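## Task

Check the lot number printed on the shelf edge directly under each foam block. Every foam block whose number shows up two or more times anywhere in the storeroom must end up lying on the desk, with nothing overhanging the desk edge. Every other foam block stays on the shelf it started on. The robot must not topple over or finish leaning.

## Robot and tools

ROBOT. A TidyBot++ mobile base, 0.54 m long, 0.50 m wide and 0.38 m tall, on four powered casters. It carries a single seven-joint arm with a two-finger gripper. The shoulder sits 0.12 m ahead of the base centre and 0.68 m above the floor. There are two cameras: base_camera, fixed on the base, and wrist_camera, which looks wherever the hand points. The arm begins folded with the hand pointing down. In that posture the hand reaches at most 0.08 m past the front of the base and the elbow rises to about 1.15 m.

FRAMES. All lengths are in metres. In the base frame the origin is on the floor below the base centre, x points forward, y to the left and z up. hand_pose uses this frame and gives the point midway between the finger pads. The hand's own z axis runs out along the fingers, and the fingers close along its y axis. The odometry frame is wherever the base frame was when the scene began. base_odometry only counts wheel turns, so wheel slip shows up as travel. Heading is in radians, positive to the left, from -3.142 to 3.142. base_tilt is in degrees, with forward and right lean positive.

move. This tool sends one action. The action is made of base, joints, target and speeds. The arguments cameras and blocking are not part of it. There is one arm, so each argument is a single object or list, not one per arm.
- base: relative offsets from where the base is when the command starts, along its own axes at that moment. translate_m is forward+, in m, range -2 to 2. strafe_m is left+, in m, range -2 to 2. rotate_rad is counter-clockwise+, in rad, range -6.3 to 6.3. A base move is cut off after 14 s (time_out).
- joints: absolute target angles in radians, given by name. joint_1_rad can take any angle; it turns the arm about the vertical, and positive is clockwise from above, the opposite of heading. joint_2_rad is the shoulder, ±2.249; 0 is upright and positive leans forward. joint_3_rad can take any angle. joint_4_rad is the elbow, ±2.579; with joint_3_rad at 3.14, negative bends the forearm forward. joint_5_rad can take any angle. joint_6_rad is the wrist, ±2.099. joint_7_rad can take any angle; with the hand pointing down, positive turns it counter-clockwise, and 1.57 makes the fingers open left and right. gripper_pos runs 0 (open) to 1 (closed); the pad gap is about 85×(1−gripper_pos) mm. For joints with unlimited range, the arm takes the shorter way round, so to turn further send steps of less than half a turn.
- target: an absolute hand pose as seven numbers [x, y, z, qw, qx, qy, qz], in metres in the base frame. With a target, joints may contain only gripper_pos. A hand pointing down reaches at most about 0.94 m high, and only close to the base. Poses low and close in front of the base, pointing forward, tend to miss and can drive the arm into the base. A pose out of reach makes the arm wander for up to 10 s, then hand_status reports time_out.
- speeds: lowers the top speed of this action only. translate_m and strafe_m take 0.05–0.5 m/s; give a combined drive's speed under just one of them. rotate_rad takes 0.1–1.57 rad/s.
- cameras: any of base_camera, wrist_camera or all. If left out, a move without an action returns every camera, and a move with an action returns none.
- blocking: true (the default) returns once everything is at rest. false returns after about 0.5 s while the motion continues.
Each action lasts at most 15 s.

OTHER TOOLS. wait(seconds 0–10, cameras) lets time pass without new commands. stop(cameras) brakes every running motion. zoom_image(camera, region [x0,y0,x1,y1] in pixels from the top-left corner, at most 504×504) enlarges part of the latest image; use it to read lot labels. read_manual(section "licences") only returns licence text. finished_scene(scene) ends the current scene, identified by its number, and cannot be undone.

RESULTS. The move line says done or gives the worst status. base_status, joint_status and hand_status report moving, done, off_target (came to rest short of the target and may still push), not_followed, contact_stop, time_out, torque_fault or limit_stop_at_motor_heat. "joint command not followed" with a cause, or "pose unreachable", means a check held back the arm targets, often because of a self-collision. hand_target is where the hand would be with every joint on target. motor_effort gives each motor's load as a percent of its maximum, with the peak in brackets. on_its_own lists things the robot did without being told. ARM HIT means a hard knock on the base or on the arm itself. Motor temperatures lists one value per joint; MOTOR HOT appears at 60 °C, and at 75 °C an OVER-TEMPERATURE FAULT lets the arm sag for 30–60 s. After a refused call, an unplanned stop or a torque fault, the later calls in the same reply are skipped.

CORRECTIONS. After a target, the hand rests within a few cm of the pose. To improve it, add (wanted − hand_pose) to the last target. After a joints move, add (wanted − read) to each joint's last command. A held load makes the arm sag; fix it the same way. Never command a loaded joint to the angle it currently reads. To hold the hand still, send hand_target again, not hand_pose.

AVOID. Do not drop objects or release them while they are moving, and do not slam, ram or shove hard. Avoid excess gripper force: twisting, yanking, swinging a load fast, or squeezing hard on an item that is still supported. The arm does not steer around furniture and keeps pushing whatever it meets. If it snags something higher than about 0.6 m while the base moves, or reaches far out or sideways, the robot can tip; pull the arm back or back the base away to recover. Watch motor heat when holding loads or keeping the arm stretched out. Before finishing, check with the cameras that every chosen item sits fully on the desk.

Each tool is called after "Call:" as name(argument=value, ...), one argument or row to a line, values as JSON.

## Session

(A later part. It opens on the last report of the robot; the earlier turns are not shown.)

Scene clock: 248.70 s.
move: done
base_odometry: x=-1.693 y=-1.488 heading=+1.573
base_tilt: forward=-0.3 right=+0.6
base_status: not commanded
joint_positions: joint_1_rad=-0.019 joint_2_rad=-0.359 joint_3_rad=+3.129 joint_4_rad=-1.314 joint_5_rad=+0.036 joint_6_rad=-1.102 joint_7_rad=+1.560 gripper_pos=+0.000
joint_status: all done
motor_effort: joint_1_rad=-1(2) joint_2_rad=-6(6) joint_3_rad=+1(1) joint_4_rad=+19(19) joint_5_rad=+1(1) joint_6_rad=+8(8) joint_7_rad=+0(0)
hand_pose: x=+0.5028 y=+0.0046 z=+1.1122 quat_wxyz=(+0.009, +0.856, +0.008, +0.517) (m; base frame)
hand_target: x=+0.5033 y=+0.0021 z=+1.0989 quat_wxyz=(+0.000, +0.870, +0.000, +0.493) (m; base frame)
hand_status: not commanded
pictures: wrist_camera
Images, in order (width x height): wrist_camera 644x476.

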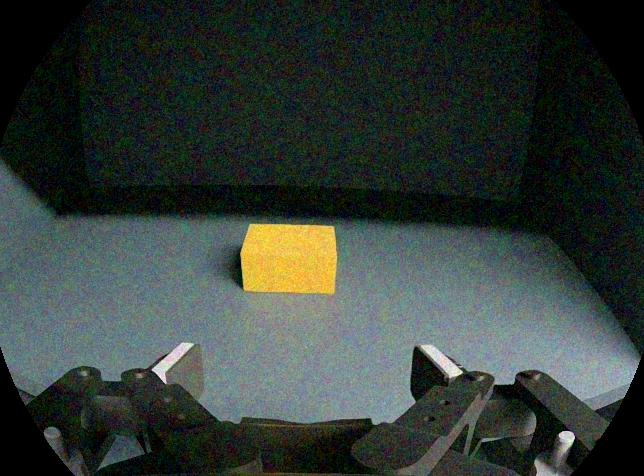

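Call:
move(
  base={"translate_m":0.14,"strafe_m":0.15},
  speeds={"translate_m":0.2},
)

Call:
move(
  target=[0.60, -0.06, 1.10, 0.249, 0.733, -0.533, 0.342],
  cameras=["wrist_camera"],
)

Scene clock: 251.30 s.
move: done
base_odometry: x=-1.843 y=-1.349 heading=+1.572
base_tilt: forward=-0.3 right=+0.6
base_status: done
joint_positions: joint_1_rad=-0.017 joint_2_rad=-0.346 joint_3_rad=+3.132 joint_4_rad=-1.313 joint_5_rad=+0.036 joint_6_rad=-1.104 joint_7_rad=+1.560 gripper_pos=+0.000
joint_status: not commanded
motor_effort: joint_1_rad=+0(2) joint_2_rad=-7(8) joint_3_rad=+0(3) joint_4_rad=+19(20) joint_5_rad=+1(2) joint_6_rad=+8(8) joint_7_rad=+0(1)
hand_pose: x=+0.5083 y=+0.0027 z=+1.1071 quat_wxyz=(+0.010, +0.860, +0.006, +0.510) (m; base frame)
hand_target: x=+0.5033 y=+0.0021 z=+1.0989 quat_wxyz=(+0.000, +0.870, +0.000, +0.493) (m; base frame)
hand_status: not commanded
pictures: none

Scene clock: 254.53 s.
move: off_target
base_odometry: x=-1.843 y=-1.349 heading=+1.572
base_tilt: forward=-0.3 right=+0.6
base_status: not commanded
joint_positions: joint_1_rad=-0.412 joint_2_rad=+0.556 joint_3_rad=+3.634 joint_4_rad=-0.122 joint_5_rad=+0.580 joint_6_rad=-2.042 joint_7_rad=+0.768 gripper_pos=+0.000
joint_status: not commanded
motor_effort: joint_1_rad=+0(2) joint_2_rad=-30(39) joint_3_rad=+2(4) joint_4_rad=+12(20) joint_5_rad=+5(6) joint_6_rad=+5(8) joint_7_rad=+0(1)
hand_pose: x=+0.6148 y=-0.0595 z=+1.0787 quat_wxyz=(+0.212, +0.760, -0.500, +0.356) (m; base frame)
hand_target: x=+0.5982 y=-0.0673 z=+1.0725 quat_wxyz=(+0.230, +0.743, -0.529, +0.338) (m; base frame)
hand_status: off_target (0.026 m and 6.7 deg from the pose sent, 0.111 m and 73.0 deg at the start; a joint's target at an end of its range on 59 of 77 steps)
pictures: wrist_camera
Images, in order (width x height): wrist_camera 644x476.

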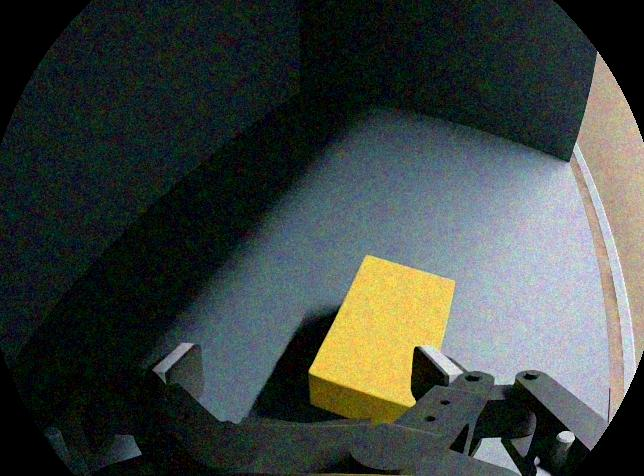

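Call:
move(
  target=[0.577, -0.070, 1.085, 0.212, 0.76, -0.5, 0.356],
  cameras=["wrist_camera"],
)

Scene clock: 256.43 s.
move: done
base_odometry: x=-1.843 y=-1.349 heading=+1.572
base_tilt: forward=-0.3 right=+0.6
base_status: not commanded
joint_positions: joint_1_rad=-0.532 joint_2_rad=+0.377 joint_3_rad=+3.634 joint_4_rad=-0.422 joint_5_rad=+0.599 joint_6_rad=-1.984 joint_7_rad=+0.717 gripper_pos=+0.000
joint_status: not commanded
motor_effort: joint_1_rad=-1(1) joint_2_rad=-24(31) joint_3_rad=+3(3) joint_4_rad=+13(13) joint_5_rad=+5(5) joint_6_rad=+4(5) joint_7_rad=+0(1)
hand_pose: x=+0.5695 y=-0.0601 z=+1.0747 quat_wxyz=(+0.198, +0.784, -0.489, +0.326) (m; base frame)
hand_target: x=+0.5770 y=-0.0700 z=+1.0850 quat_wxyz=(+0.212, +0.760, -0.500, +0.356) (m; base frame)
hand_status: done (0.016 m and 4.9 deg from the pose sent, 0.040 m and 0.1 deg at the start)
pictures: wrist_camera
Images, in order (width x height): wrist_camera 644x476.

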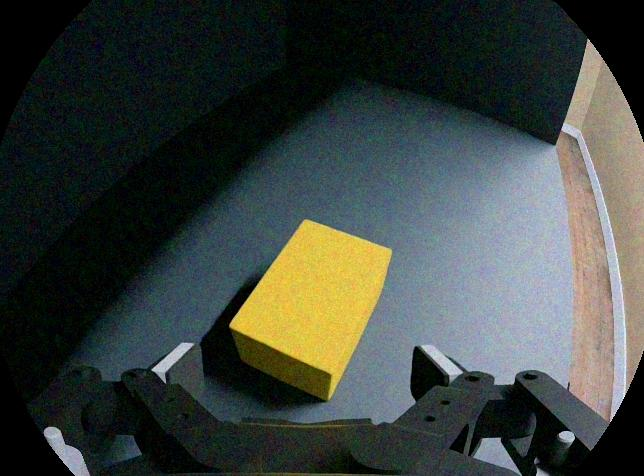

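Call:
move(
  target=[0.59, -0.06, 1.10, 0.246, 0.708, -0.594, 0.293],
  cameras=["wrist_camera"],
)

Scene clock: 258.77 s.
move: off_target
base_odometry: x=-1.843 y=-1.349 heading=+1.572
base_tilt: forward=-0.3 right=+0.6
base_status: not commanded
joint_positions: joint_1_rad=-0.518 joint_2_rad=+0.466 joint_3_rad=+3.708 joint_4_rad=-0.422 joint_5_rad=+0.599 joint_6_rad=-2.005 joint_7_rad=+0.651 gripper_pos=+0.000
joint_status: not commanded
motor_effort: joint_1_rad=-1(1) joint_2_rad=-27(31) joint_3_rad=+3(4) joint_4_rad=+14(14) joint_5_rad=+6(6) joint_6_rad=+4(5) joint_7_rad=+0(1)
hand_pose: x=+0.5823 y=-0.0695 z=+1.0478 quat_wxyz=(+0.246, +0.749, -0.532, +0.309) (m; base frame)
hand_target: x=+0.5791 y=-0.0672 z=+1.0346 quat_wxyz=(+0.243, +0.740, -0.555, +0.292) (m; base frame)
hand_status: off_target (0.054 m and 8.7 deg from the pose sent, 0.033 m and 16.3 deg at the start)
pictures: wrist_camera
Images, in order (width x height): wrist_camera 644x476.

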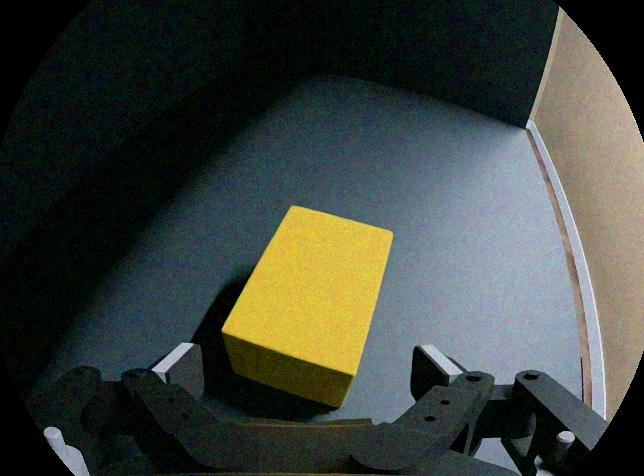

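Call:
move(
  target=[0.598, -0.105, 1.022, 0.246, 0.749, -0.532, 0.309],
  cameras=["wrist_camera"],
)

Scene clock: 260.13 s.
move: done
base_odometry: x=-1.843 y=-1.349 heading=+1.572
base_tilt: forward=-0.3 right=+0.6
base_status: not commanded
joint_positions: joint_1_rad=-0.481 joint_2_rad=+0.415 joint_3_rad=+3.650 joint_4_rad=-0.591 joint_5_rad=+0.599 joint_6_rad=-1.911 joint_7_rad=+0.623 gripper_pos=+0.000
joint_status: not commanded
motor_effort: joint_1_rad=+0(1) joint_2_rad=-27(28) joint_3_rad=+3(4) joint_4_rad=+15(16) joint_5_rad=+6(6) joint_6_rad=+3(4) joint_7_rad=+0(1)
hand_pose: x=+0.5880 y=-0.0937 z=+1.0204 quat_wxyz=(+0.249, +0.762, -0.523, +0.289) (m; base frame)
hand_target: x=+0.5980 y=-0.1050 z=+1.0220 quat_wxyz=(+0.246, +0.749, -0.532, +0.309) (m; base frame)
hand_status: done (0.015 m and 2.9 deg from the pose sent, 0.047 m and 0.1 deg at the start)
pictures: wrist_camera
Images, in order (width x height): wrist_camera 644x476.

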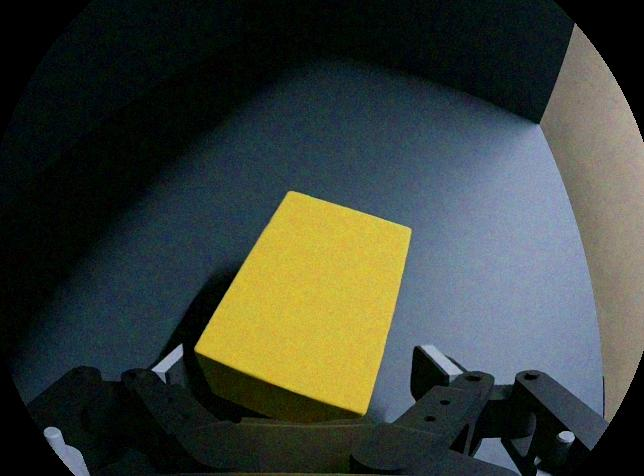

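Call:
move(
  target=[0.612, -0.103, 1.016, 0.246, 0.749, -0.532, 0.309],
)

Call:
move(
  target=[0.610, -0.126, 1.008, 0.246, 0.749, -0.532, 0.309],
  cameras=["wrist_camera"],
)

Scene clock: 261.03 s.
move: done
base_odometry: x=-1.843 y=-1.349 heading=+1.572
base_tilt: forward=-0.3 right=+0.6
base_status: not commanded
joint_positions: joint_1_rad=-0.468 joint_2_rad=+0.428 joint_3_rad=+3.651 joint_4_rad=-0.580 joint_5_rad=+0.599 joint_6_rad=-1.909 joint_7_rad=+0.622 gripper_pos=+0.000
joint_status: not commanded
motor_effort: joint_1_rad=+0(1) joint_2_rad=-27(29) joint_3_rad=+3(4) joint_4_rad=+15(15) joint_5_rad=+6(6) joint_6_rad=+4(4) joint_7_rad=+0(1)
hand_pose: x=+0.5919 y=-0.0976 z=+1.0196 quat_wxyz=(+0.253, +0.758, -0.526, +0.290) (m; base frame)
hand_target: x=+0.6120 y=-0.1030 z=+1.0160 quat_wxyz=(+0.246, +0.749, -0.532, +0.309) (m; base frame)
hand_status: done (0.021 m and 2.6 deg from the pose sent, 0.026 m and 2.9 deg at the start)
pictures: none

Scene clock: 261.97 s.
move: done
base_odometry: x=-1.843 y=-1.349 heading=+1.572
base_tilt: forward=-0.3 right=+0.6
base_status: not commanded
joint_positions: joint_1_rad=-0.437 joint_2_rad=+0.406 joint_3_rad=+3.639 joint_4_rad=-0.649 joint_5_rad=+0.599 joint_6_rad=-1.840 joint_7_rad=+0.611 gripper_pos=+0.000
joint_status: not commanded
motor_effort: joint_1_rad=+0(2) joint_2_rad=-28(28) joint_3_rad=+3(4) joint_4_rad=+15(16) joint_5_rad=+6(6) joint_6_rad=+3(4) joint_7_rad=+0(0)
hand_pose: x=+0.5978 y=-0.1184 z=+1.0124 quat_wxyz=(+0.253, +0.757, -0.526, +0.294) (m; base frame)
hand_target: x=+0.6100 y=-0.1260 z=+1.0080 quat_wxyz=(+0.246, +0.749, -0.532, +0.309) (m; base frame)
hand_status: done (0.015 m and 2.2 deg from the pose sent, 0.036 m and 2.6 deg at the start)
pictures: wrist_camera
Images, in order (width x height): wrist_camera 644x476.

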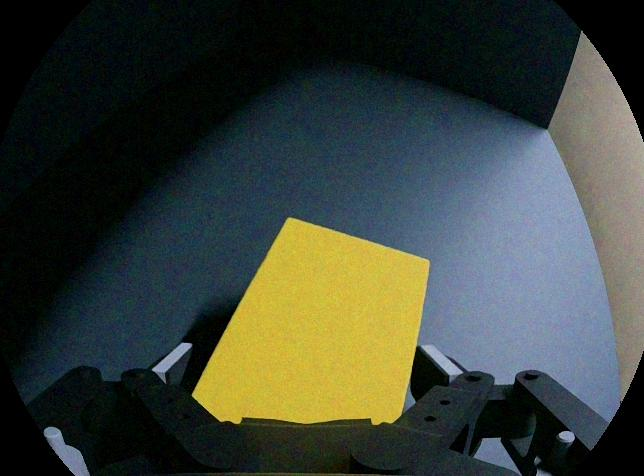

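Call:
move(
  joints={"gripper_pos":0.7},
  cameras=["wrist_camera"],
)

Scene clock: 263.00 s.
move: off_target
base_odometry: x=-1.843 y=-1.349 heading=+1.572
base_tilt: forward=-0.3 right=+0.6
base_status: not commanded
joint_positions: joint_1_rad=-0.436 joint_2_rad=+0.397 joint_3_rad=+3.638 joint_4_rad=-0.651 joint_5_rad=+0.599 joint_6_rad=-1.826 joint_7_rad=+0.610 gripper_pos=+0.369
joint_status: gripper_pos off_target (ended at +0.369, target +0.700)
motor_effort: joint_1_rad=+1(2) joint_2_rad=-26(28) joint_3_rad=+4(4) joint_4_rad=+13(15) joint_5_rad=+5(6) joint_6_rad=+3(3) joint_7_rad=+0(1)
hand_pose: x=+0.5993 y=-0.1204 z=+1.0165 quat_wxyz=(+0.247, +0.756, -0.525, +0.302) (m; base frame)
hand_target: x=+0.6100 y=-0.1260 z=+1.0080 quat_wxyz=(+0.246, +0.749, -0.532, +0.309) (m; base frame)
hand_status: not commanded
pictures: wrist_camera
Images, in order (width x height): wrist_camera 644x476.

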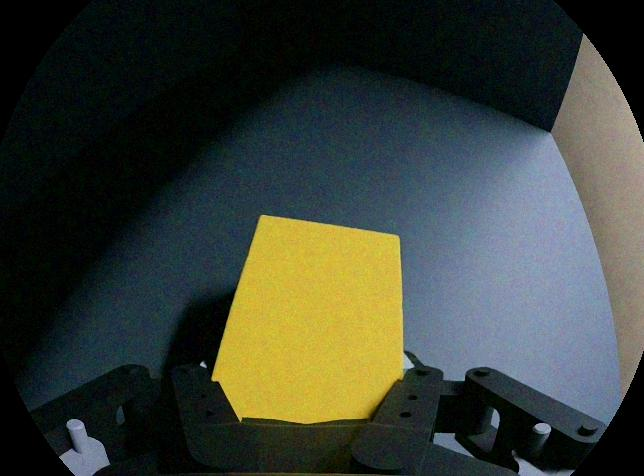

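Call:
move(
  target=[0.600, -0.10, 1.09, 0.246, 0.749, -0.532, 0.309],
  cameras=["wrist_camera"],
)

Call:
move(
  base={"translate_m":-0.2},
)

Call:
move(
  target=[0.36, 0.0, 1.08, 0, 0.966, 0, 0.259],
  cameras=["all"],
)

Scene clock: 266.20 s.
move: off_target
base_odometry: x=-1.843 y=-1.349 heading=+1.572
base_tilt: forward=-0.3 right=+0.6
base_status: not commanded
joint_positions: joint_1_rad=-0.487 joint_2_rad=+0.359 joint_3_rad=+3.685 joint_4_rad=-0.651 joint_5_rad=+0.595 joint_6_rad=-1.827 joint_7_rad=+0.618 gripper_pos=+0.369
joint_status: not commanded
motor_effort: joint_1_rad=+0(1) joint_2_rad=-25(29) joint_3_rad=+3(4) joint_4_rad=+15(16) joint_5_rad=+6(7) joint_6_rad=+3(4) joint_7_rad=+0(1)
hand_pose: x=+0.5863 y=-0.1165 z=+1.0354 quat_wxyz=(+0.235, +0.755, -0.524, +0.316) (m; base frame)
hand_target: x=+0.5849 y=-0.1046 z=+1.0241 quat_wxyz=(+0.226, +0.772, -0.514, +0.298) (m; base frame)
hand_status: off_target (0.059 m and 1.9 deg from the pose sent, 0.076 m and 1.4 deg at the start)
pictures: wrist_camera
Images, in order (width x height): wrist_camera 644x476.

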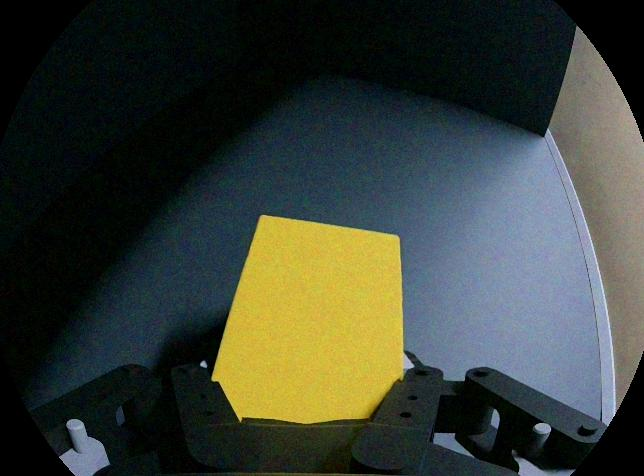

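Scene clock: 267.87 s.
move: done
base_odometry: x=-1.843 y=-1.549 heading=+1.572
base_tilt: forward=-0.3 right=+0.6
base_status: done
joint_positions: joint_1_rad=-0.488 joint_2_rad=+0.346 joint_3_rad=+3.686 joint_4_rad=-0.651 joint_5_rad=+0.595 joint_6_rad=-1.827 joint_7_rad=+0.618 gripper_pos=+0.369
joint_status: not commanded
motor_effort: joint_1_rad=+0(2) joint_2_rad=-25(29) joint_3_rad=+3(4) joint_4_rad=+16(16) joint_5_rad=+6(7) joint_6_rad=+4(5) joint_7_rad=+0(1)
hand_pose: x=+0.5824 y=-0.1182 z=+1.0399 quat_wxyz=(+0.229, +0.754, -0.526, +0.319) (m; base frame)
hand_target: x=+0.5849 y=-0.1046 z=+1.0241 quat_wxyz=(+0.226, +0.772, -0.514, +0.298) (m; base frame)
hand_status: not commanded
pictures: none

Scene clock: 270.07 s.
move: done
base_odometry: x=-1.843 y=-1.549 heading=+1.572
base_tilt: forward=-0.3 right=+0.6
base_status: not commanded
joint_positions: joint_1_rad=-0.031 joint_2_rad=-0.227 joint_3_rad=+3.167 joint_4_rad=-0.808 joint_5_rad=+0.074 joint_6_rad=-1.960 joint_7_rad=+1.527 gripper_pos=+0.369
joint_status: not commanded
motor_effort: joint_1_rad=-1(1) joint_2_rad=-5(27) joint_3_rad=+0(4) joint_4_rad=+13(17) joint_5_rad=+1(6) joint_6_rad=+5(6) joint_7_rad=+0(1)
hand_pose: x=+0.3726 y=-0.0209 z=+1.0978 quat_wxyz=(+0.019, +0.954, -0.043, +0.296) (m; base frame)
hand_target: x=+0.3600 y=+0.0000 z=+1.0800 quat_wxyz=(+0.000, +0.966, +0.000, +0.259) (m; base frame)
hand_status: done (0.030 m and 6.9 deg from the pose sent, 0.255 m and 71.6 deg at the start)
pictures: base_camera, wrist_camera
Images, in order (width x height): base_camera 644x364, wrist_camera 644x476.

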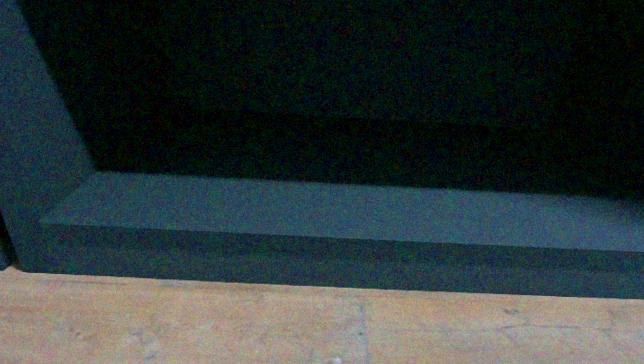

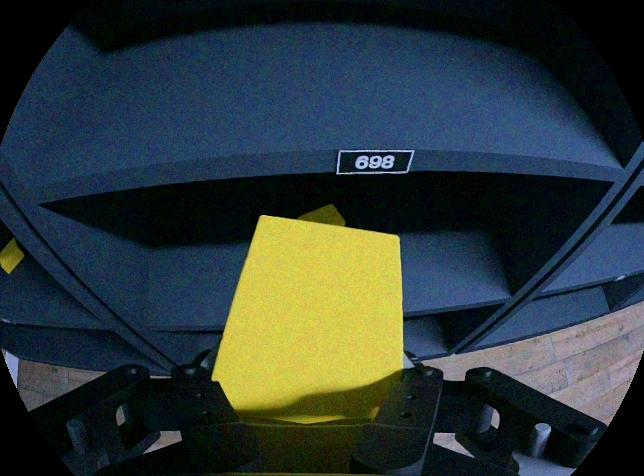

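Call:
move(
  base={"strafe_m":-1.5},
  cameras=["wrist_camera"],
)

Call:
move(
  base={"strafe_m":-1.4},
  cameras=["all"],
)

Scene clock: 274.70 s.
move: done
base_odometry: x=-0.343 y=-1.547 heading=+1.572
base_tilt: forward=-0.3 right=+0.6
base_status: done
joint_positions: joint_1_rad=-0.029 joint_2_rad=-0.227 joint_3_rad=+3.163 joint_4_rad=-0.809 joint_5_rad=+0.068 joint_6_rad=-1.961 joint_7_rad=+1.529 gripper_pos=+0.369
joint_status: not commanded
motor_effort: joint_1_rad=+0(1) joint_2_rad=-4(5) joint_3_rad=+0(2) joint_4_rad=+12(14) joint_5_rad=+1(2) joint_6_rad=+5(6) joint_7_rad=+0(1)
hand_pose: x=+0.3726 y=-0.0180 z=+1.0975 quat_wxyz=(+0.017, +0.955, -0.038, +0.295) (m; base frame)
hand_target: x=+0.3600 y=+0.0000 z=+1.0800 quat_wxyz=(+0.000, +0.966, +0.000, +0.259) (m; base frame)
hand_status: not commanded
pictures: wrist_camera
Images, in order (width x height): wrist_camera 644x476.

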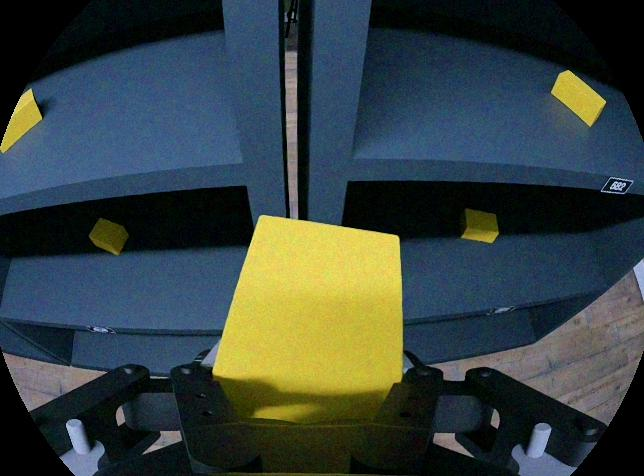

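Scene clock: 278.90 s.
move: done
base_odometry: x=+1.057 y=-1.545 heading=+1.572
base_tilt: forward=-0.3 right=+0.6
base_status: done
joint_positions: joint_1_rad=-0.028 joint_2_rad=-0.227 joint_3_rad=+3.160 joint_4_rad=-0.809 joint_5_rad=+0.066 joint_6_rad=-1.961 joint_7_rad=+1.529 gripper_pos=+0.369
joint_status: not commanded
motor_effort: joint_1_rad=+0(1) joint_2_rad=-4(6) joint_3_rad=+0(2) joint_4_rad=+13(14) joint_5_rad=+1(2) joint_6_rad=+6(6) joint_7_rad=+0(1)
hand_pose: x=+0.3726 y=-0.0169 z=+1.0974 quat_wxyz=(+0.016, +0.955, -0.037, +0.295) (m; base frame)
hand_target: x=+0.3600 y=+0.0000 z=+1.0800 quat_wxyz=(+0.000, +0.966, +0.000, +0.259) (m; base frame)
hand_status: not commanded
pictures: base_camera, wrist_camera
Images, in order (width x height): base_camera 644x364, wrist_camera 644x476.

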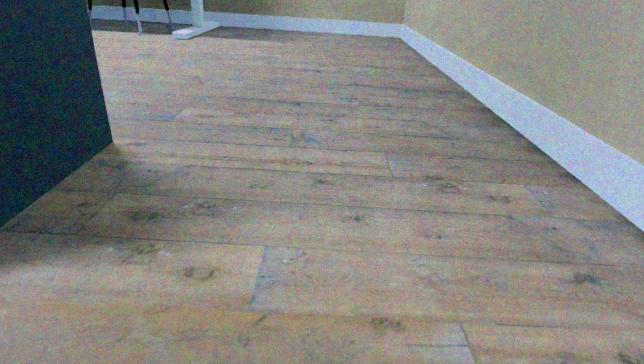

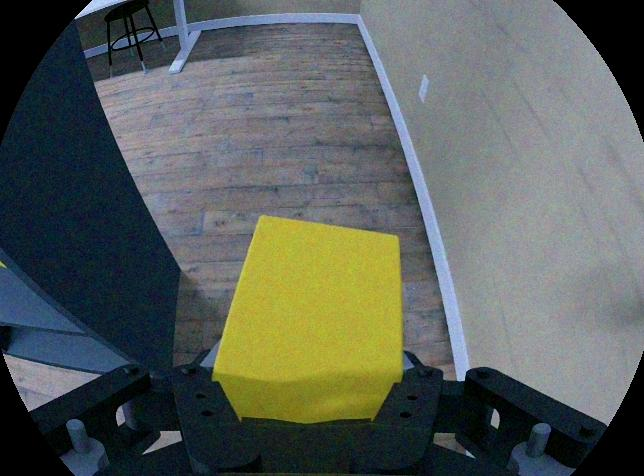

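Call:
move(
  base={"translate_m":1.68},
  cameras=["wrist_camera"],
)

Scene clock: 283.77 s.
move: done
base_odometry: x=+1.056 y=+0.135 heading=+1.571
base_tilt: forward=-0.3 right=+0.6
base_status: done
joint_positions: joint_1_rad=-0.028 joint_2_rad=-0.226 joint_3_rad=+3.160 joint_4_rad=-0.812 joint_5_rad=+0.066 joint_6_rad=-1.963 joint_7_rad=+1.529 gripper_pos=+0.369
joint_status: not commanded
motor_effort: joint_1_rad=+0(1) joint_2_rad=-5(8) joint_3_rad=+0(1) joint_4_rad=+13(14) joint_5_rad=+1(1) joint_6_rad=+5(6) joint_7_rad=+0(1)
hand_pose: x=+0.3722 y=-0.0169 z=+1.0958 quat_wxyz=(+0.016, +0.956, -0.037, +0.292) (m; base frame)
hand_target: x=+0.3600 y=+0.0000 z=+1.0800 quat_wxyz=(+0.000, +0.966, +0.000, +0.259) (m; base frame)
hand_status: not commanded
pictures: wrist_camera
Images, in order (width x height): wrist_camera 644x476.

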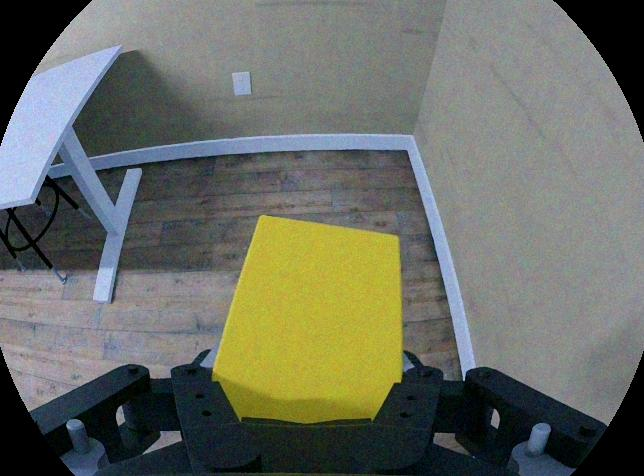

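Call:
move(
  base={"strafe_m":1.1},
)

Call:
move(
  target=[0.55, 0.0, 0.99, 0, 0.91, 0, 0.414],
  cameras=["wrist_camera"],
)

Scene clock: 287.53 s.
move: done
base_odometry: x=-0.044 y=+0.135 heading=+1.571
base_tilt: forward=-0.4 right=+0.6
base_status: done
joint_positions: joint_1_rad=-0.027 joint_2_rad=-0.226 joint_3_rad=+3.159 joint_4_rad=-0.812 joint_5_rad=+0.064 joint_6_rad=-1.963 joint_7_rad=+1.529 gripper_pos=+0.369
joint_status: not commanded
motor_effort: joint_1_rad=-1(1) joint_2_rad=-4(5) joint_3_rad=+0(2) joint_4_rad=+13(14) joint_5_rad=+1(2) joint_6_rad=+5(6) joint_7_rad=+0(1)
hand_pose: x=+0.3722 y=-0.0163 z=+1.0958 quat_wxyz=(+0.015, +0.956, -0.036, +0.292) (m; base frame)
hand_target: x=+0.3600 y=+0.0000 z=+1.0800 quat_wxyz=(+0.000, +0.966, +0.000, +0.259) (m; base frame)
hand_status: not commanded
pictures: none

Scene clock: 289.80 s.
move: done
base_odometry: x=-0.044 y=+0.135 heading=+1.571
base_tilt: forward=-0.3 right=+0.6
base_status: not commanded
joint_positions: joint_1_rad=-0.027 joint_2_rad=-0.228 joint_3_rad=+3.159 joint_4_rad=-1.446 joint_5_rad=+0.064 joint_6_rad=-1.112 joint_7_rad=+1.529 gripper_pos=+0.369
joint_status: not commanded
motor_effort: joint_1_rad=+0(1) joint_2_rad=-12(12) joint_3_rad=+0(1) joint_4_rad=+20(21) joint_5_rad=+1(1) joint_6_rad=+6(7) joint_7_rad=+0(1)
hand_pose: x=+0.5449 y=-0.0136 z=+0.9865 quat_wxyz=(+0.020, +0.918, -0.014, +0.395) (m; base frame)
hand_target: x=+0.5500 y=+0.0000 z=+0.9900 quat_wxyz=(+0.000, +0.910, +0.000, +0.414) (m; base frame)
hand_status: done (0.015 m and 3.7 deg from the pose sent, 0.208 m and 15.6 deg at the start)
pictures: wrist_camera
Images, in order (width x height): wrist_camera 644x476.

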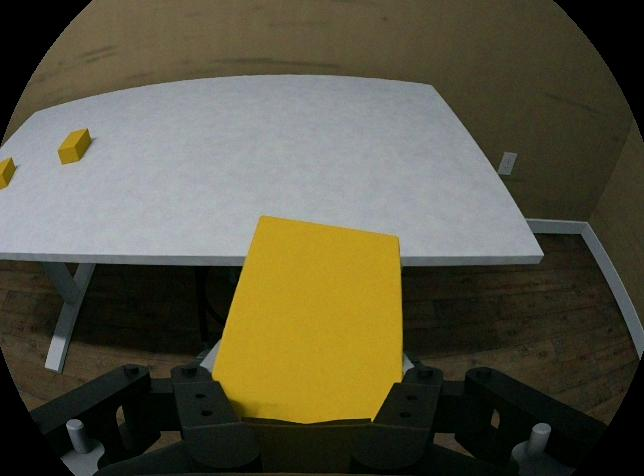

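Call:
move(
  base={"translate_m":0.36},
)

Call:
move(
  target=[0.64, 0.0, 0.83, 0, 0.92, 0, 0.39],
)

Call:
move(
  target=[0.66, 0.0, 0.775, 0, 0.92, 0, 0.39],
  cameras=["wrist_camera"],
)

Call:
move(
  target=[0.66, 0.0, 0.755, 0, 0.92, 0, 0.39],
)

Call:
move(
  target=[0.66, 0.0, 0.74, 0, 0.92, 0, 0.39],
)

Call:
move(
  target=[0.66, 0.0, 0.725, 0, 0.92, 0, 0.39],
  cameras=["wrist_camera"],
)

Scene clock: 292.27 s.
move: done
base_odometry: x=-0.044 y=+0.495 heading=+1.571
base_tilt: forward=-0.3 right=+0.6
base_status: done
joint_positions: joint_1_rad=-0.027 joint_2_rad=-0.237 joint_3_rad=+3.159 joint_4_rad=-1.447 joint_5_rad=+0.064 joint_6_rad=-1.106 joint_7_rad=+1.529 gripper_pos=+0.369
joint_status: not commanded
motor_effort: joint_1_rad=+0(1) joint_2_rad=-10(14) joint_3_rad=+0(1) joint_4_rad=+20(22) joint_5_rad=+1(1) joint_6_rad=+6(8) joint_7_rad=-1(1)
hand_pose: x=+0.5434 y=-0.0136 z=+0.9912 quat_wxyz=(+0.020, +0.915, -0.014, +0.402) (m; base frame)
hand_target: x=+0.5500 y=+0.0000 z=+0.9900 quat_wxyz=(+0.000, +0.910, +0.000, +0.414) (m; base frame)
hand_status: not commanded
pictures: none

Scene clock: 294.00 s.
move: done
base_odometry: x=-0.044 y=+0.495 heading=+1.571
base_tilt: forward=-0.3 right=+0.6
base_status: not commanded
joint_positions: joint_1_rad=-0.027 joint_2_rad=-0.036 joint_3_rad=+3.159 joint_4_rad=-1.756 joint_5_rad=+0.064 joint_6_rad=-0.648 joint_7_rad=+1.534 gripper_pos=+0.369
joint_status: not commanded
motor_effort: joint_1_rad=-1(1) joint_2_rad=-18(22) joint_3_rad=+0(1) joint_4_rad=+21(23) joint_5_rad=+1(1) joint_6_rad=+6(7) joint_7_rad=+0(1)
hand_pose: x=+0.6327 y=-0.0059 z=+0.8337 quat_wxyz=(+0.019, +0.926, +0.004, +0.378) (m; base frame)
hand_target: x=+0.6400 y=+0.0000 z=+0.8300 quat_wxyz=(+0.000, +0.921, +0.000, +0.390) (m; base frame)
hand_status: done (0.010 m and 2.6 deg from the pose sent, 0.188 m and 3.1 deg at the start)
pictures: none

Scene clock: 295.27 s.
move: done
base_odometry: x=-0.044 y=+0.495 heading=+1.571
base_tilt: forward=-0.3 right=+0.6
base_status: not commanded
joint_positions: joint_1_rad=-0.027 joint_2_rad=+0.043 joint_3_rad=+3.159 joint_4_rad=-1.852 joint_5_rad=+0.059 joint_6_rad=-0.466 joint_7_rad=+1.540 gripper_pos=+0.369
joint_status: not commanded
motor_effort: joint_1_rad=+0(1) joint_2_rad=-21(24) joint_3_rad=+0(0) joint_4_rad=+20(22) joint_5_rad=+1(1) joint_6_rad=+6(8) joint_7_rad=+0(0)
hand_pose: x=+0.6546 y=-0.0018 z=+0.7810 quat_wxyz=(+0.015, +0.925, +0.010, +0.381) (m; base frame)
hand_target: x=+0.6600 y=+0.0000 z=+0.7750 quat_wxyz=(+0.000, +0.921, +0.000, +0.390) (m; base frame)
hand_status: done (0.008 m and 2.4 deg from the pose sent, 0.065 m and 2.6 deg at the start)
pictures: wrist_camera
Images, in order (width x height): wrist_camera 644x476.

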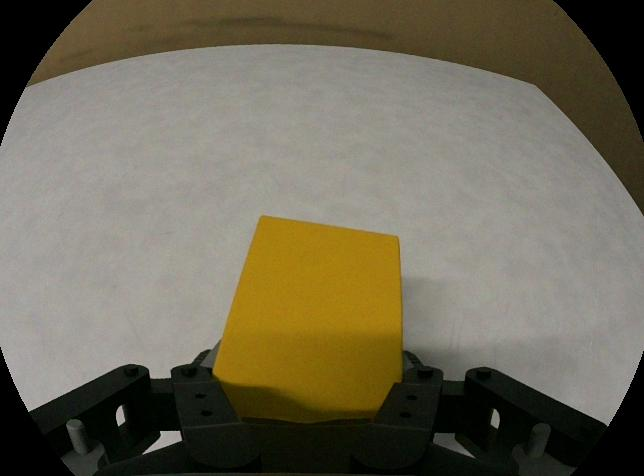

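Scene clock: 296.30 s.
move: done
base_odometry: x=-0.044 y=+0.495 heading=+1.571
base_tilt: forward=-0.3 right=+0.6
base_status: not commanded
joint_positions: joint_1_rad=-0.027 joint_2_rad=+0.053 joint_3_rad=+3.159 joint_4_rad=-1.898 joint_5_rad=+0.057 joint_6_rad=-0.395 joint_7_rad=+1.543 gripper_pos=+0.369
joint_status: not commanded
motor_effort: joint_1_rad=+0(1) joint_2_rad=-21(22) joint_3_rad=+0(0) joint_4_rad=+20(21) joint_5_rad=+1(1) joint_6_rad=+6(7) joint_7_rad=+0(1)
hand_pose: x=+0.6558 y=-0.0004 z=+0.7676 quat_wxyz=(+0.013, +0.922, +0.011, +0.388) (m; base frame)
hand_target: x=+0.6600 y=+0.0000 z=+0.7550 quat_wxyz=(+0.000, +0.921, +0.000, +0.390) (m; base frame)
hand_status: done (0.013 m and 2.0 deg from the pose sent, 0.027 m and 2.4 deg at the start)
pictures: none

Scene clock: 297.07 s.
move: done
base_odometry: x=-0.044 y=+0.495 heading=+1.571
base_tilt: forward=-0.3 right=+0.6
base_status: not commanded
joint_positions: joint_1_rad=-0.025 joint_2_rad=+0.068 joint_3_rad=+3.159 joint_4_rad=-1.932 joint_5_rad=+0.054 joint_6_rad=-0.342 joint_7_rad=+1.545 gripper_pos=+0.369
joint_status: not commanded
motor_effort: joint_1_rad=+0(1) joint_2_rad=-21(22) joint_3_rad=+0(0) joint_4_rad=+20(21) joint_5_rad=+1(1) joint_6_rad=+7(7) joint_7_rad=+0(0)
hand_pose: x=+0.6570 y=-0.0003 z=+0.7539 quat_wxyz=(+0.012, +0.921, +0.012, +0.389) (m; base frame)
hand_target: x=+0.6600 y=+0.0000 z=+0.7400 quat_wxyz=(+0.000, +0.921, +0.000, +0.390) (m; base frame)
hand_status: done (0.014 m and 2.0 deg from the pose sent, 0.028 m and 2.0 deg at the start)
pictures: none

Scene clock: 297.73 s.
move: done
base_odometry: x=-0.044 y=+0.495 heading=+1.571
base_tilt: forward=-0.3 right=+0.6
base_status: not commanded
joint_positions: joint_1_rad=-0.022 joint_2_rad=+0.077 joint_3_rad=+3.159 joint_4_rad=-1.960 joint_5_rad=+0.053 joint_6_rad=-0.288 joint_7_rad=+1.547 gripper_pos=+0.369
joint_status: not commanded
motor_effort: joint_1_rad=+0(1) joint_2_rad=-17(22) joint_3_rad=+0(1) joint_4_rad=+19(20) joint_5_rad=+1(1) joint_6_rad=+7(7) joint_7_rad=+0(1)
hand_pose: x=+0.6594 y=-0.0009 z=+0.7469 quat_wxyz=(+0.012, +0.918, +0.012, +0.397) (m; base frame)
hand_target: x=+0.6600 y=+0.0000 z=+0.7250 quat_wxyz=(+0.000, +0.921, +0.000, +0.390) (m; base frame)
hand_status: done (0.022 m and 2.1 deg from the pose sent, 0.029 m and 2.0 deg at the start)
pictures: wrist_camera
Images, in order (width x height): wrist_camera 644x476.

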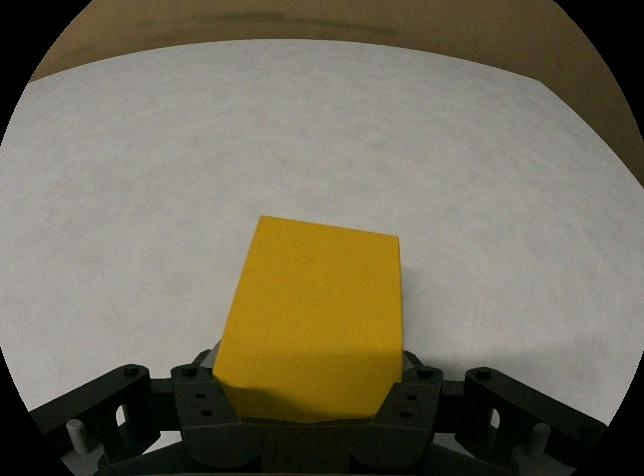

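Contact. Release and back off.

Call:
move(
  joints={"gripper_pos":0.0},
)

Call:
move(
  target=[0.55, 0.0, 0.86, 0, 0.91, 0, 0.414],
)

Call:
move(
  base={"translate_m":-0.4},
  cameras=["wrist_camera"],
)

Call:
move(
  target=[0.5, 0.0, 1.05, 0, 0.9, 0, 0.436],
  cameras=["wrist_camera"],
)

Scene clock: 298.83 s.
move: done
base_odometry: x=-0.044 y=+0.495 heading=+1.571
base_tilt: forward=-0.3 right=+0.6
base_status: not commanded
joint_positions: joint_1_rad=-0.021 joint_2_rad=+0.092 joint_3_rad=+3.159 joint_4_rad=-1.962 joint_5_rad=+0.052 joint_6_rad=-0.288 joint_7_rad=+1.547 gripper_pos=+0.000
joint_status: all done
motor_effort: joint_1_rad=+0(1) joint_2_rad=-21(23) joint_3_rad=+0(1) joint_4_rad=+19(19) joint_5_rad=+1(1) joint_6_rad=+6(7) joint_7_rad=+0(0)
hand_pose: x=+0.6595 y=-0.0013 z=+0.7381 quat_wxyz=(+0.012, +0.921, +0.011, +0.389) (m; base frame)
hand_target: x=+0.6600 y=+0.0000 z=+0.7250 quat_wxyz=(+0.000, +0.921, +0.000, +0.390) (m; base frame)
hand_status: not commanded
pictures: none

Scene clock: 300.40 s.
move: done
base_odometry: x=-0.044 y=+0.495 heading=+1.571
base_tilt: forward=-0.3 right=+0.6
base_status: not commanded
joint_positions: joint_1_rad=-0.021 joint_2_rad=-0.280 joint_3_rad=+3.159 joint_4_rad=-1.934 joint_5_rad=+0.052 joint_6_rad=-0.597 joint_7_rad=+1.547 gripper_pos=+0.000
joint_status: not commanded
motor_effort: joint_1_rad=-1(1) joint_2_rad=-10(24) joint_3_rad=+0(1) joint_4_rad=+21(22) joint_5_rad=+1(1) joint_6_rad=+7(8) joint_7_rad=+0(1)
hand_pose: x=+0.5583 y=-0.0069 z=+0.8642 quat_wxyz=(+0.015, +0.902, +0.003, +0.431) (m; base frame)
hand_target: x=+0.5500 y=+0.0000 z=+0.8600 quat_wxyz=(+0.000, +0.910, +0.000, +0.414) (m; base frame)
hand_status: done (0.012 m and 2.7 deg from the pose sent, 0.164 m and 3.6 deg at the start)
pictures: none

Scene clock: 302.70 s.
move: done
base_odometry: x=-0.044 y=+0.095 heading=+1.572
base_tilt: forward=-0.4 right=+0.6
base_status: done
joint_positions: joint_1_rad=-0.020 joint_2_rad=-0.290 joint_3_rad=+3.159 joint_4_rad=-1.933 joint_5_rad=+0.052 joint_6_rad=-0.605 joint_7_rad=+1.547 gripper_pos=+0.000
joint_status: not commanded
motor_effort: joint_1_rad=-1(2) joint_2_rad=-10(13) joint_3_rad=+0(2) joint_4_rad=+22(23) joint_5_rad=+1(1) joint_6_rad=+7(8) joint_7_rad=+0(1)
hand_pose: x=+0.5551 y=-0.0072 z=+0.8676 quat_wxyz=(+0.015, +0.902, +0.003, +0.432) (m; base frame)
hand_target: x=+0.5500 y=+0.0000 z=+0.8600 quat_wxyz=(+0.000, +0.910, +0.000, +0.414) (m; base frame)
hand_status: not commanded
pictures: wrist_camera
Images, in order (width x height): wrist_camera 644x476.

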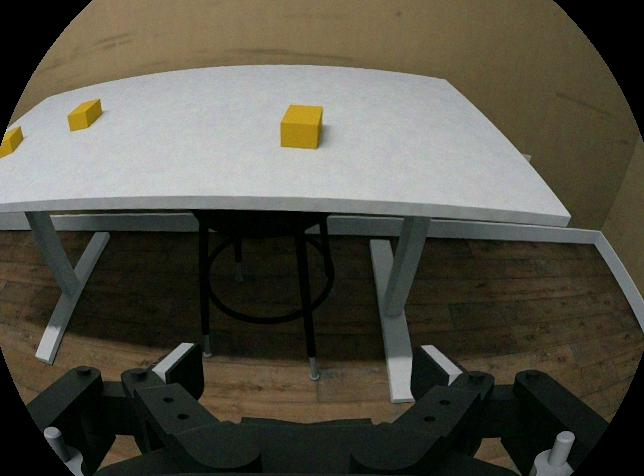

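Scene clock: 304.83 s.
move: done
base_odometry: x=-0.044 y=+0.095 heading=+1.572
base_tilt: forward=-0.4 right=+0.6
base_status: not commanded
joint_positions: joint_1_rad=-0.020 joint_2_rad=-0.312 joint_3_rad=+3.159 joint_4_rad=-1.365 joint_5_rad=+0.052 joint_6_rad=-1.159 joint_7_rad=+1.547 gripper_pos=+0.000
joint_status: not commanded
motor_effort: joint_1_rad=+0(1) joint_2_rad=-8(12) joint_3_rad=+0(1) joint_4_rad=+19(22) joint_5_rad=+1(1) joint_6_rad=+8(8) joint_7_rad=+0(1)
hand_pose: x=+0.5127 y=-0.0140 z=+1.0517 quat_wxyz=(+0.018, +0.894, -0.011, +0.448) (m; base frame)
hand_target: x=+0.5000 y=+0.0000 z=+1.0500 quat_wxyz=(+0.000, +0.900, +0.000, +0.436) (m; base frame)
hand_status: done (0.019 m and 2.9 deg from the pose sent, 0.191 m and 1.8 deg at the start)
pictures: wrist_camera
Images, in order (width x height): wrist_camera 644x476.

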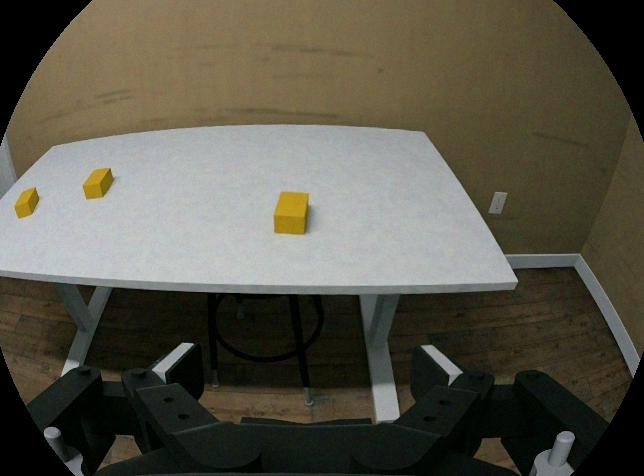

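Call:
move(
  base={"strafe_m":-1.1},
  joints={"joint_2_rad":-0.226,"joint_4_rad":-0.812,"joint_6_rad":-1.963},
)

Call:
move(
  base={"translate_m":-1.64},
)

Call:
move(
  base={"strafe_m":1.65},
  cameras=["wrist_camera"],
)

Call:
zoom_image(
  camera="wrist_camera",
  region=[100, 280, 350, 420],
)

Scene clock: 308.77 s.
move: done
base_odometry: x=+1.056 y=+0.096 heading=+1.571
base_tilt: forward=-0.3 right=+0.6
base_status: done
joint_positions: joint_1_rad=-0.020 joint_2_rad=-0.245 joint_3_rad=+3.156 joint_4_rad=-0.829 joint_5_rad=+0.052 joint_6_rad=-1.913 joint_7_rad=+1.547 gripper_pos=+0.000
joint_status: all done
motor_effort: joint_1_rad=+0(1) joint_2_rad=-4(10) joint_3_rad=+0(3) joint_4_rad=+13(20) joint_5_rad=+1(2) joint_6_rad=+5(8) joint_7_rad=+0(1)
hand_pose: x=+0.3771 y=-0.0140 z=+1.1036 quat_wxyz=(+0.014, +0.948, -0.025, +0.317) (m; base frame)
hand_target: x=+0.3725 y=+0.0000 z=+1.0956 quat_wxyz=(+0.000, +0.956, -0.001, +0.292) (m; base frame)
hand_status: not commanded
pictures: none

Scene clock: 313.43 s.
move: done
base_odometry: x=+1.057 y=-1.544 heading=+1.572
base_tilt: forward=-0.4 right=+0.6
base_status: done
joint_positions: joint_1_rad=-0.020 joint_2_rad=-0.232 joint_3_rad=+3.156 joint_4_rad=-0.827 joint_5_rad=+0.052 joint_6_rad=-1.917 joint_7_rad=+1.547 gripper_pos=+0.000
joint_status: not commanded
motor_effort: joint_1_rad=+0(1) joint_2_rad=-4(8) joint_3_rad=+0(1) joint_4_rad=+13(14) joint_5_rad=+1(1) joint_6_rad=+6(7) joint_7_rad=-1(1)
hand_pose: x=+0.3818 y=-0.0139 z=+1.1001 quat_wxyz=(+0.015, +0.950, -0.025, +0.309) (m; base frame)
hand_target: x=+0.3725 y=+0.0000 z=+1.0956 quat_wxyz=(+0.000, +0.956, -0.001, +0.292) (m; base frame)
hand_status: not commanded
pictures: none

Scene clock: 318.13 s.
move: done
base_odometry: x=-0.593 y=-1.546 heading=+1.572
base_tilt: forward=-0.3 right=+0.6
base_status: done
joint_positions: joint_1_rad=-0.020 joint_2_rad=-0.232 joint_3_rad=+3.156 joint_4_rad=-0.827 joint_5_rad=+0.052 joint_6_rad=-1.917 joint_7_rad=+1.547 gripper_pos=+0.000
joint_status: not commanded
motor_effort: joint_1_rad=+0(1) joint_2_rad=-4(5) joint_3_rad=+0(2) joint_4_rad=+13(14) joint_5_rad=+1(2) joint_6_rad=+5(6) joint_7_rad=+0(1)
hand_pose: x=+0.3818 y=-0.0138 z=+1.1001 quat_wxyz=(+0.015, +0.950, -0.025, +0.309) (m; base frame)
hand_target: x=+0.3725 y=+0.0000 z=+1.0956 quat_wxyz=(+0.000, +0.956, -0.001, +0.292) (m; base frame)
hand_status: not commanded
pictures: wrist_camera
Images, in order (width x height): wrist_camera 644x476.

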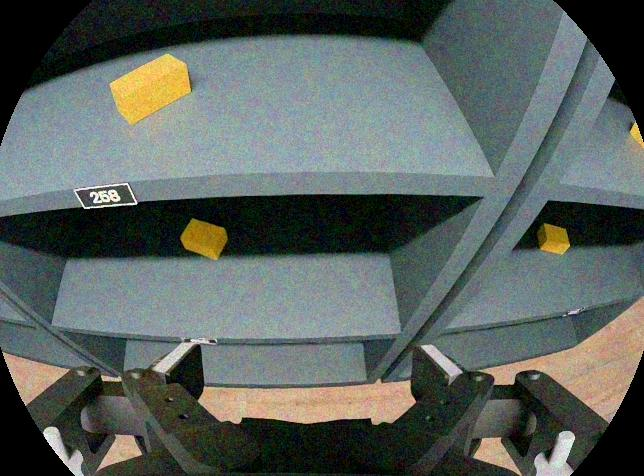

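Scaled by 2.016.

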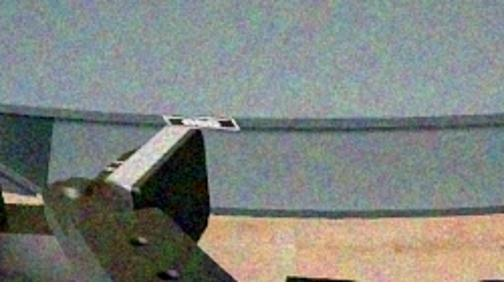

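Call:
move(
  joints={"joint_1_rad":-1.1,"joint_2_rad":-0.377,"joint_4_rad":-2.5,"joint_6_rad":0.15},
  base={"strafe_m":-0.45},
  cameras=["wrist_camera"],
)

Call:
zoom_image(
  camera="wrist_camera",
  region=[300, 200, 500, 360],
)

Scene clock: 321.73 s.
move: done
base_odometry: x=-0.143 y=-1.545 heading=+1.571
base_tilt: forward=-0.3 right=+0.6
base_status: done
joint_positions: joint_1_rad=-1.081 joint_2_rad=-0.361 joint_3_rad=+3.156 joint_4_rad=-2.470 joint_5_rad=+0.052 joint_6_rad=+0.092 joint_7_rad=+1.547 gripper_pos=+0.000
joint_status: all done
motor_effort: joint_1_rad=+0(2) joint_2_rad=-7(10) joint_3_rad=+0(2) joint_4_rad=+20(22) joint_5_rad=+1(2) joint_6_rad=+8(9) joint_7_rad=+0(1)
hand_pose: x=+0.3108 y=+0.3536 z=+0.7803 quat_wxyz=(-0.268, +0.722, +0.441, +0.461) (m; base frame)
hand_target: x=+0.3019 y=+0.3549 z=+0.7863 quat_wxyz=(-0.287, +0.713, +0.434, +0.471) (m; base frame)
hand_status: not commanded
pictures: wrist_camera
Images, in order (width x height): wrist_camera 644x476.

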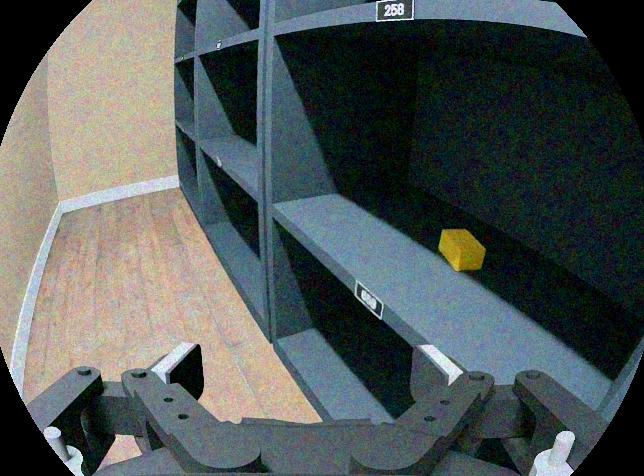

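Scaled by 2.520.

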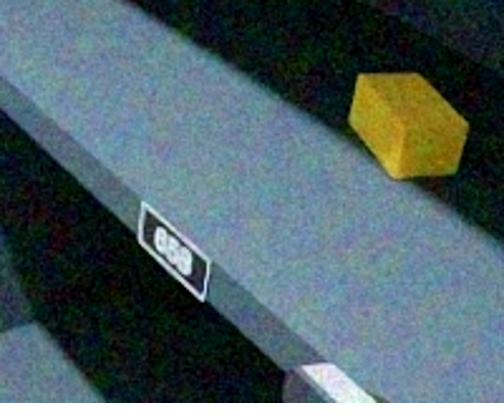

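Get a bit closer.

Call:
move(
  base={"strafe_m":0.3},
  cameras=["wrist_camera"],
)

Call:
zoom_image(
  camera="wrist_camera",
  region=[420, 230, 600, 370],
)

Scene clock: 323.90 s.
move: done
base_odometry: x=-0.443 y=-1.546 heading=+1.572
base_tilt: forward=-0.3 right=+0.6
base_status: done
joint_positions: joint_1_rad=-1.083 joint_2_rad=-0.374 joint_3_rad=+3.156 joint_4_rad=-2.475 joint_5_rad=+0.052 joint_6_rad=+0.098 joint_7_rad=+1.547 gripper_pos=+0.000
joint_status: not commanded
motor_effort: joint_1_rad=+0(1) joint_2_rad=-5(9) joint_3_rad=+0(1) joint_4_rad=+20(21) joint_5_rad=+1(1) joint_6_rad=+8(9) joint_7_rad=+0(1)
hand_pose: x=+0.3089 y=+0.3524 z=+0.7841 quat_wxyz=(-0.272, +0.718, +0.440, +0.465) (m; base frame)
hand_target: x=+0.3019 y=+0.3549 z=+0.7863 quat_wxyz=(-0.287, +0.713, +0.434, +0.471) (m; base frame)
hand_status: not commanded
pictures: wrist_camera
Images, in order (width x height): wrist_camera 644x476.

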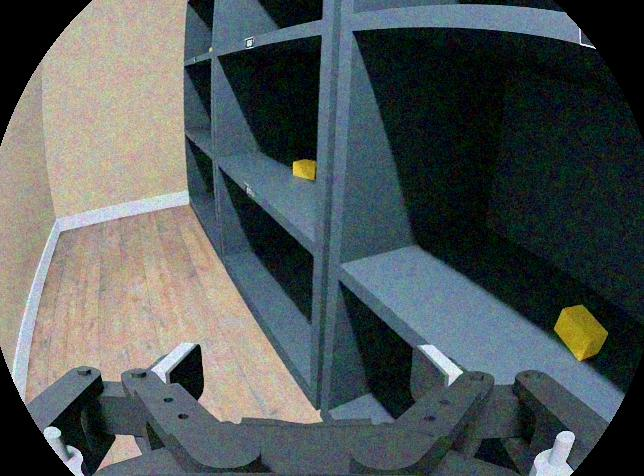

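Scaled by 2.800.

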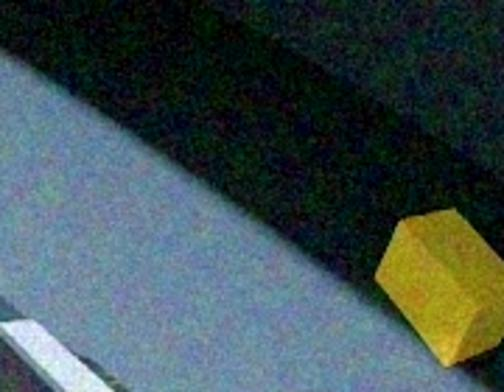

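Overshot; back off 0.15 and turn the arm slightly right.

Call:
move(
  base={"strafe_m":-0.15},
  joints={"joint_1_rad":-0.95,"joint_6_rad":0.0},
  cameras=["wrist_camera"],
)

Call:
zoom_image(
  camera="wrist_camera",
  region=[330, 200, 470, 340],
)

Scene clock: 325.57 s.
move: done
base_odometry: x=-0.292 y=-1.546 heading=+1.572
base_tilt: forward=-0.4 right=+0.6
base_status: done
joint_positions: joint_1_rad=-0.965 joint_2_rad=-0.376 joint_3_rad=+3.156 joint_4_rad=-2.477 joint_5_rad=+0.052 joint_6_rad=+0.040 joint_7_rad=+1.547 gripper_pos=+0.000
joint_status: all done
motor_effort: joint_1_rad=-1(2) joint_2_rad=-6(8) joint_3_rad=+1(1) joint_4_rad=+19(21) joint_5_rad=+1(1) joint_6_rad=+8(9) joint_7_rad=+0(1)
hand_pose: x=+0.3447 y=+0.3198 z=+0.7678 quat_wxyz=(-0.232, +0.757, +0.403, +0.459) (m; base frame)
hand_target: x=+0.3403 y=+0.3063 z=+0.7449 quat_wxyz=(-0.222, +0.778, +0.397, +0.434) (m; base frame)
hand_status: not commanded
pictures: wrist_camera
Images, in order (width x height): wrist_camera 644x476.

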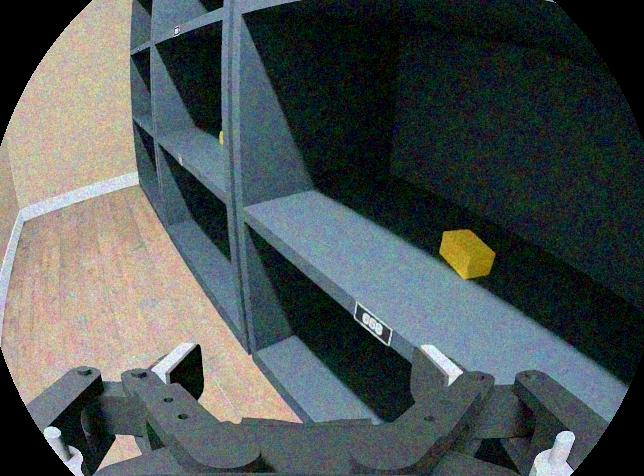

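Scaled by 3.600.

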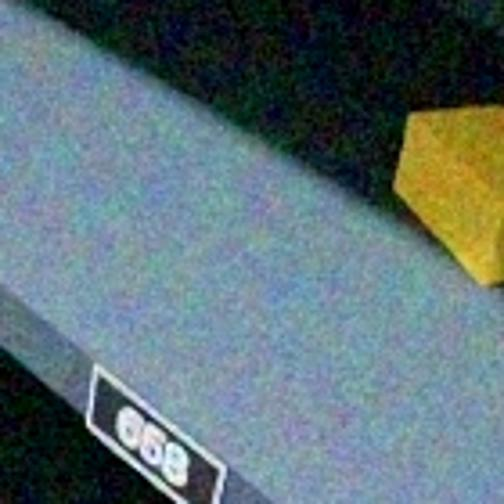

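Call:
finished_scene(
  scene=2,
)

The scene is finished: the task was done.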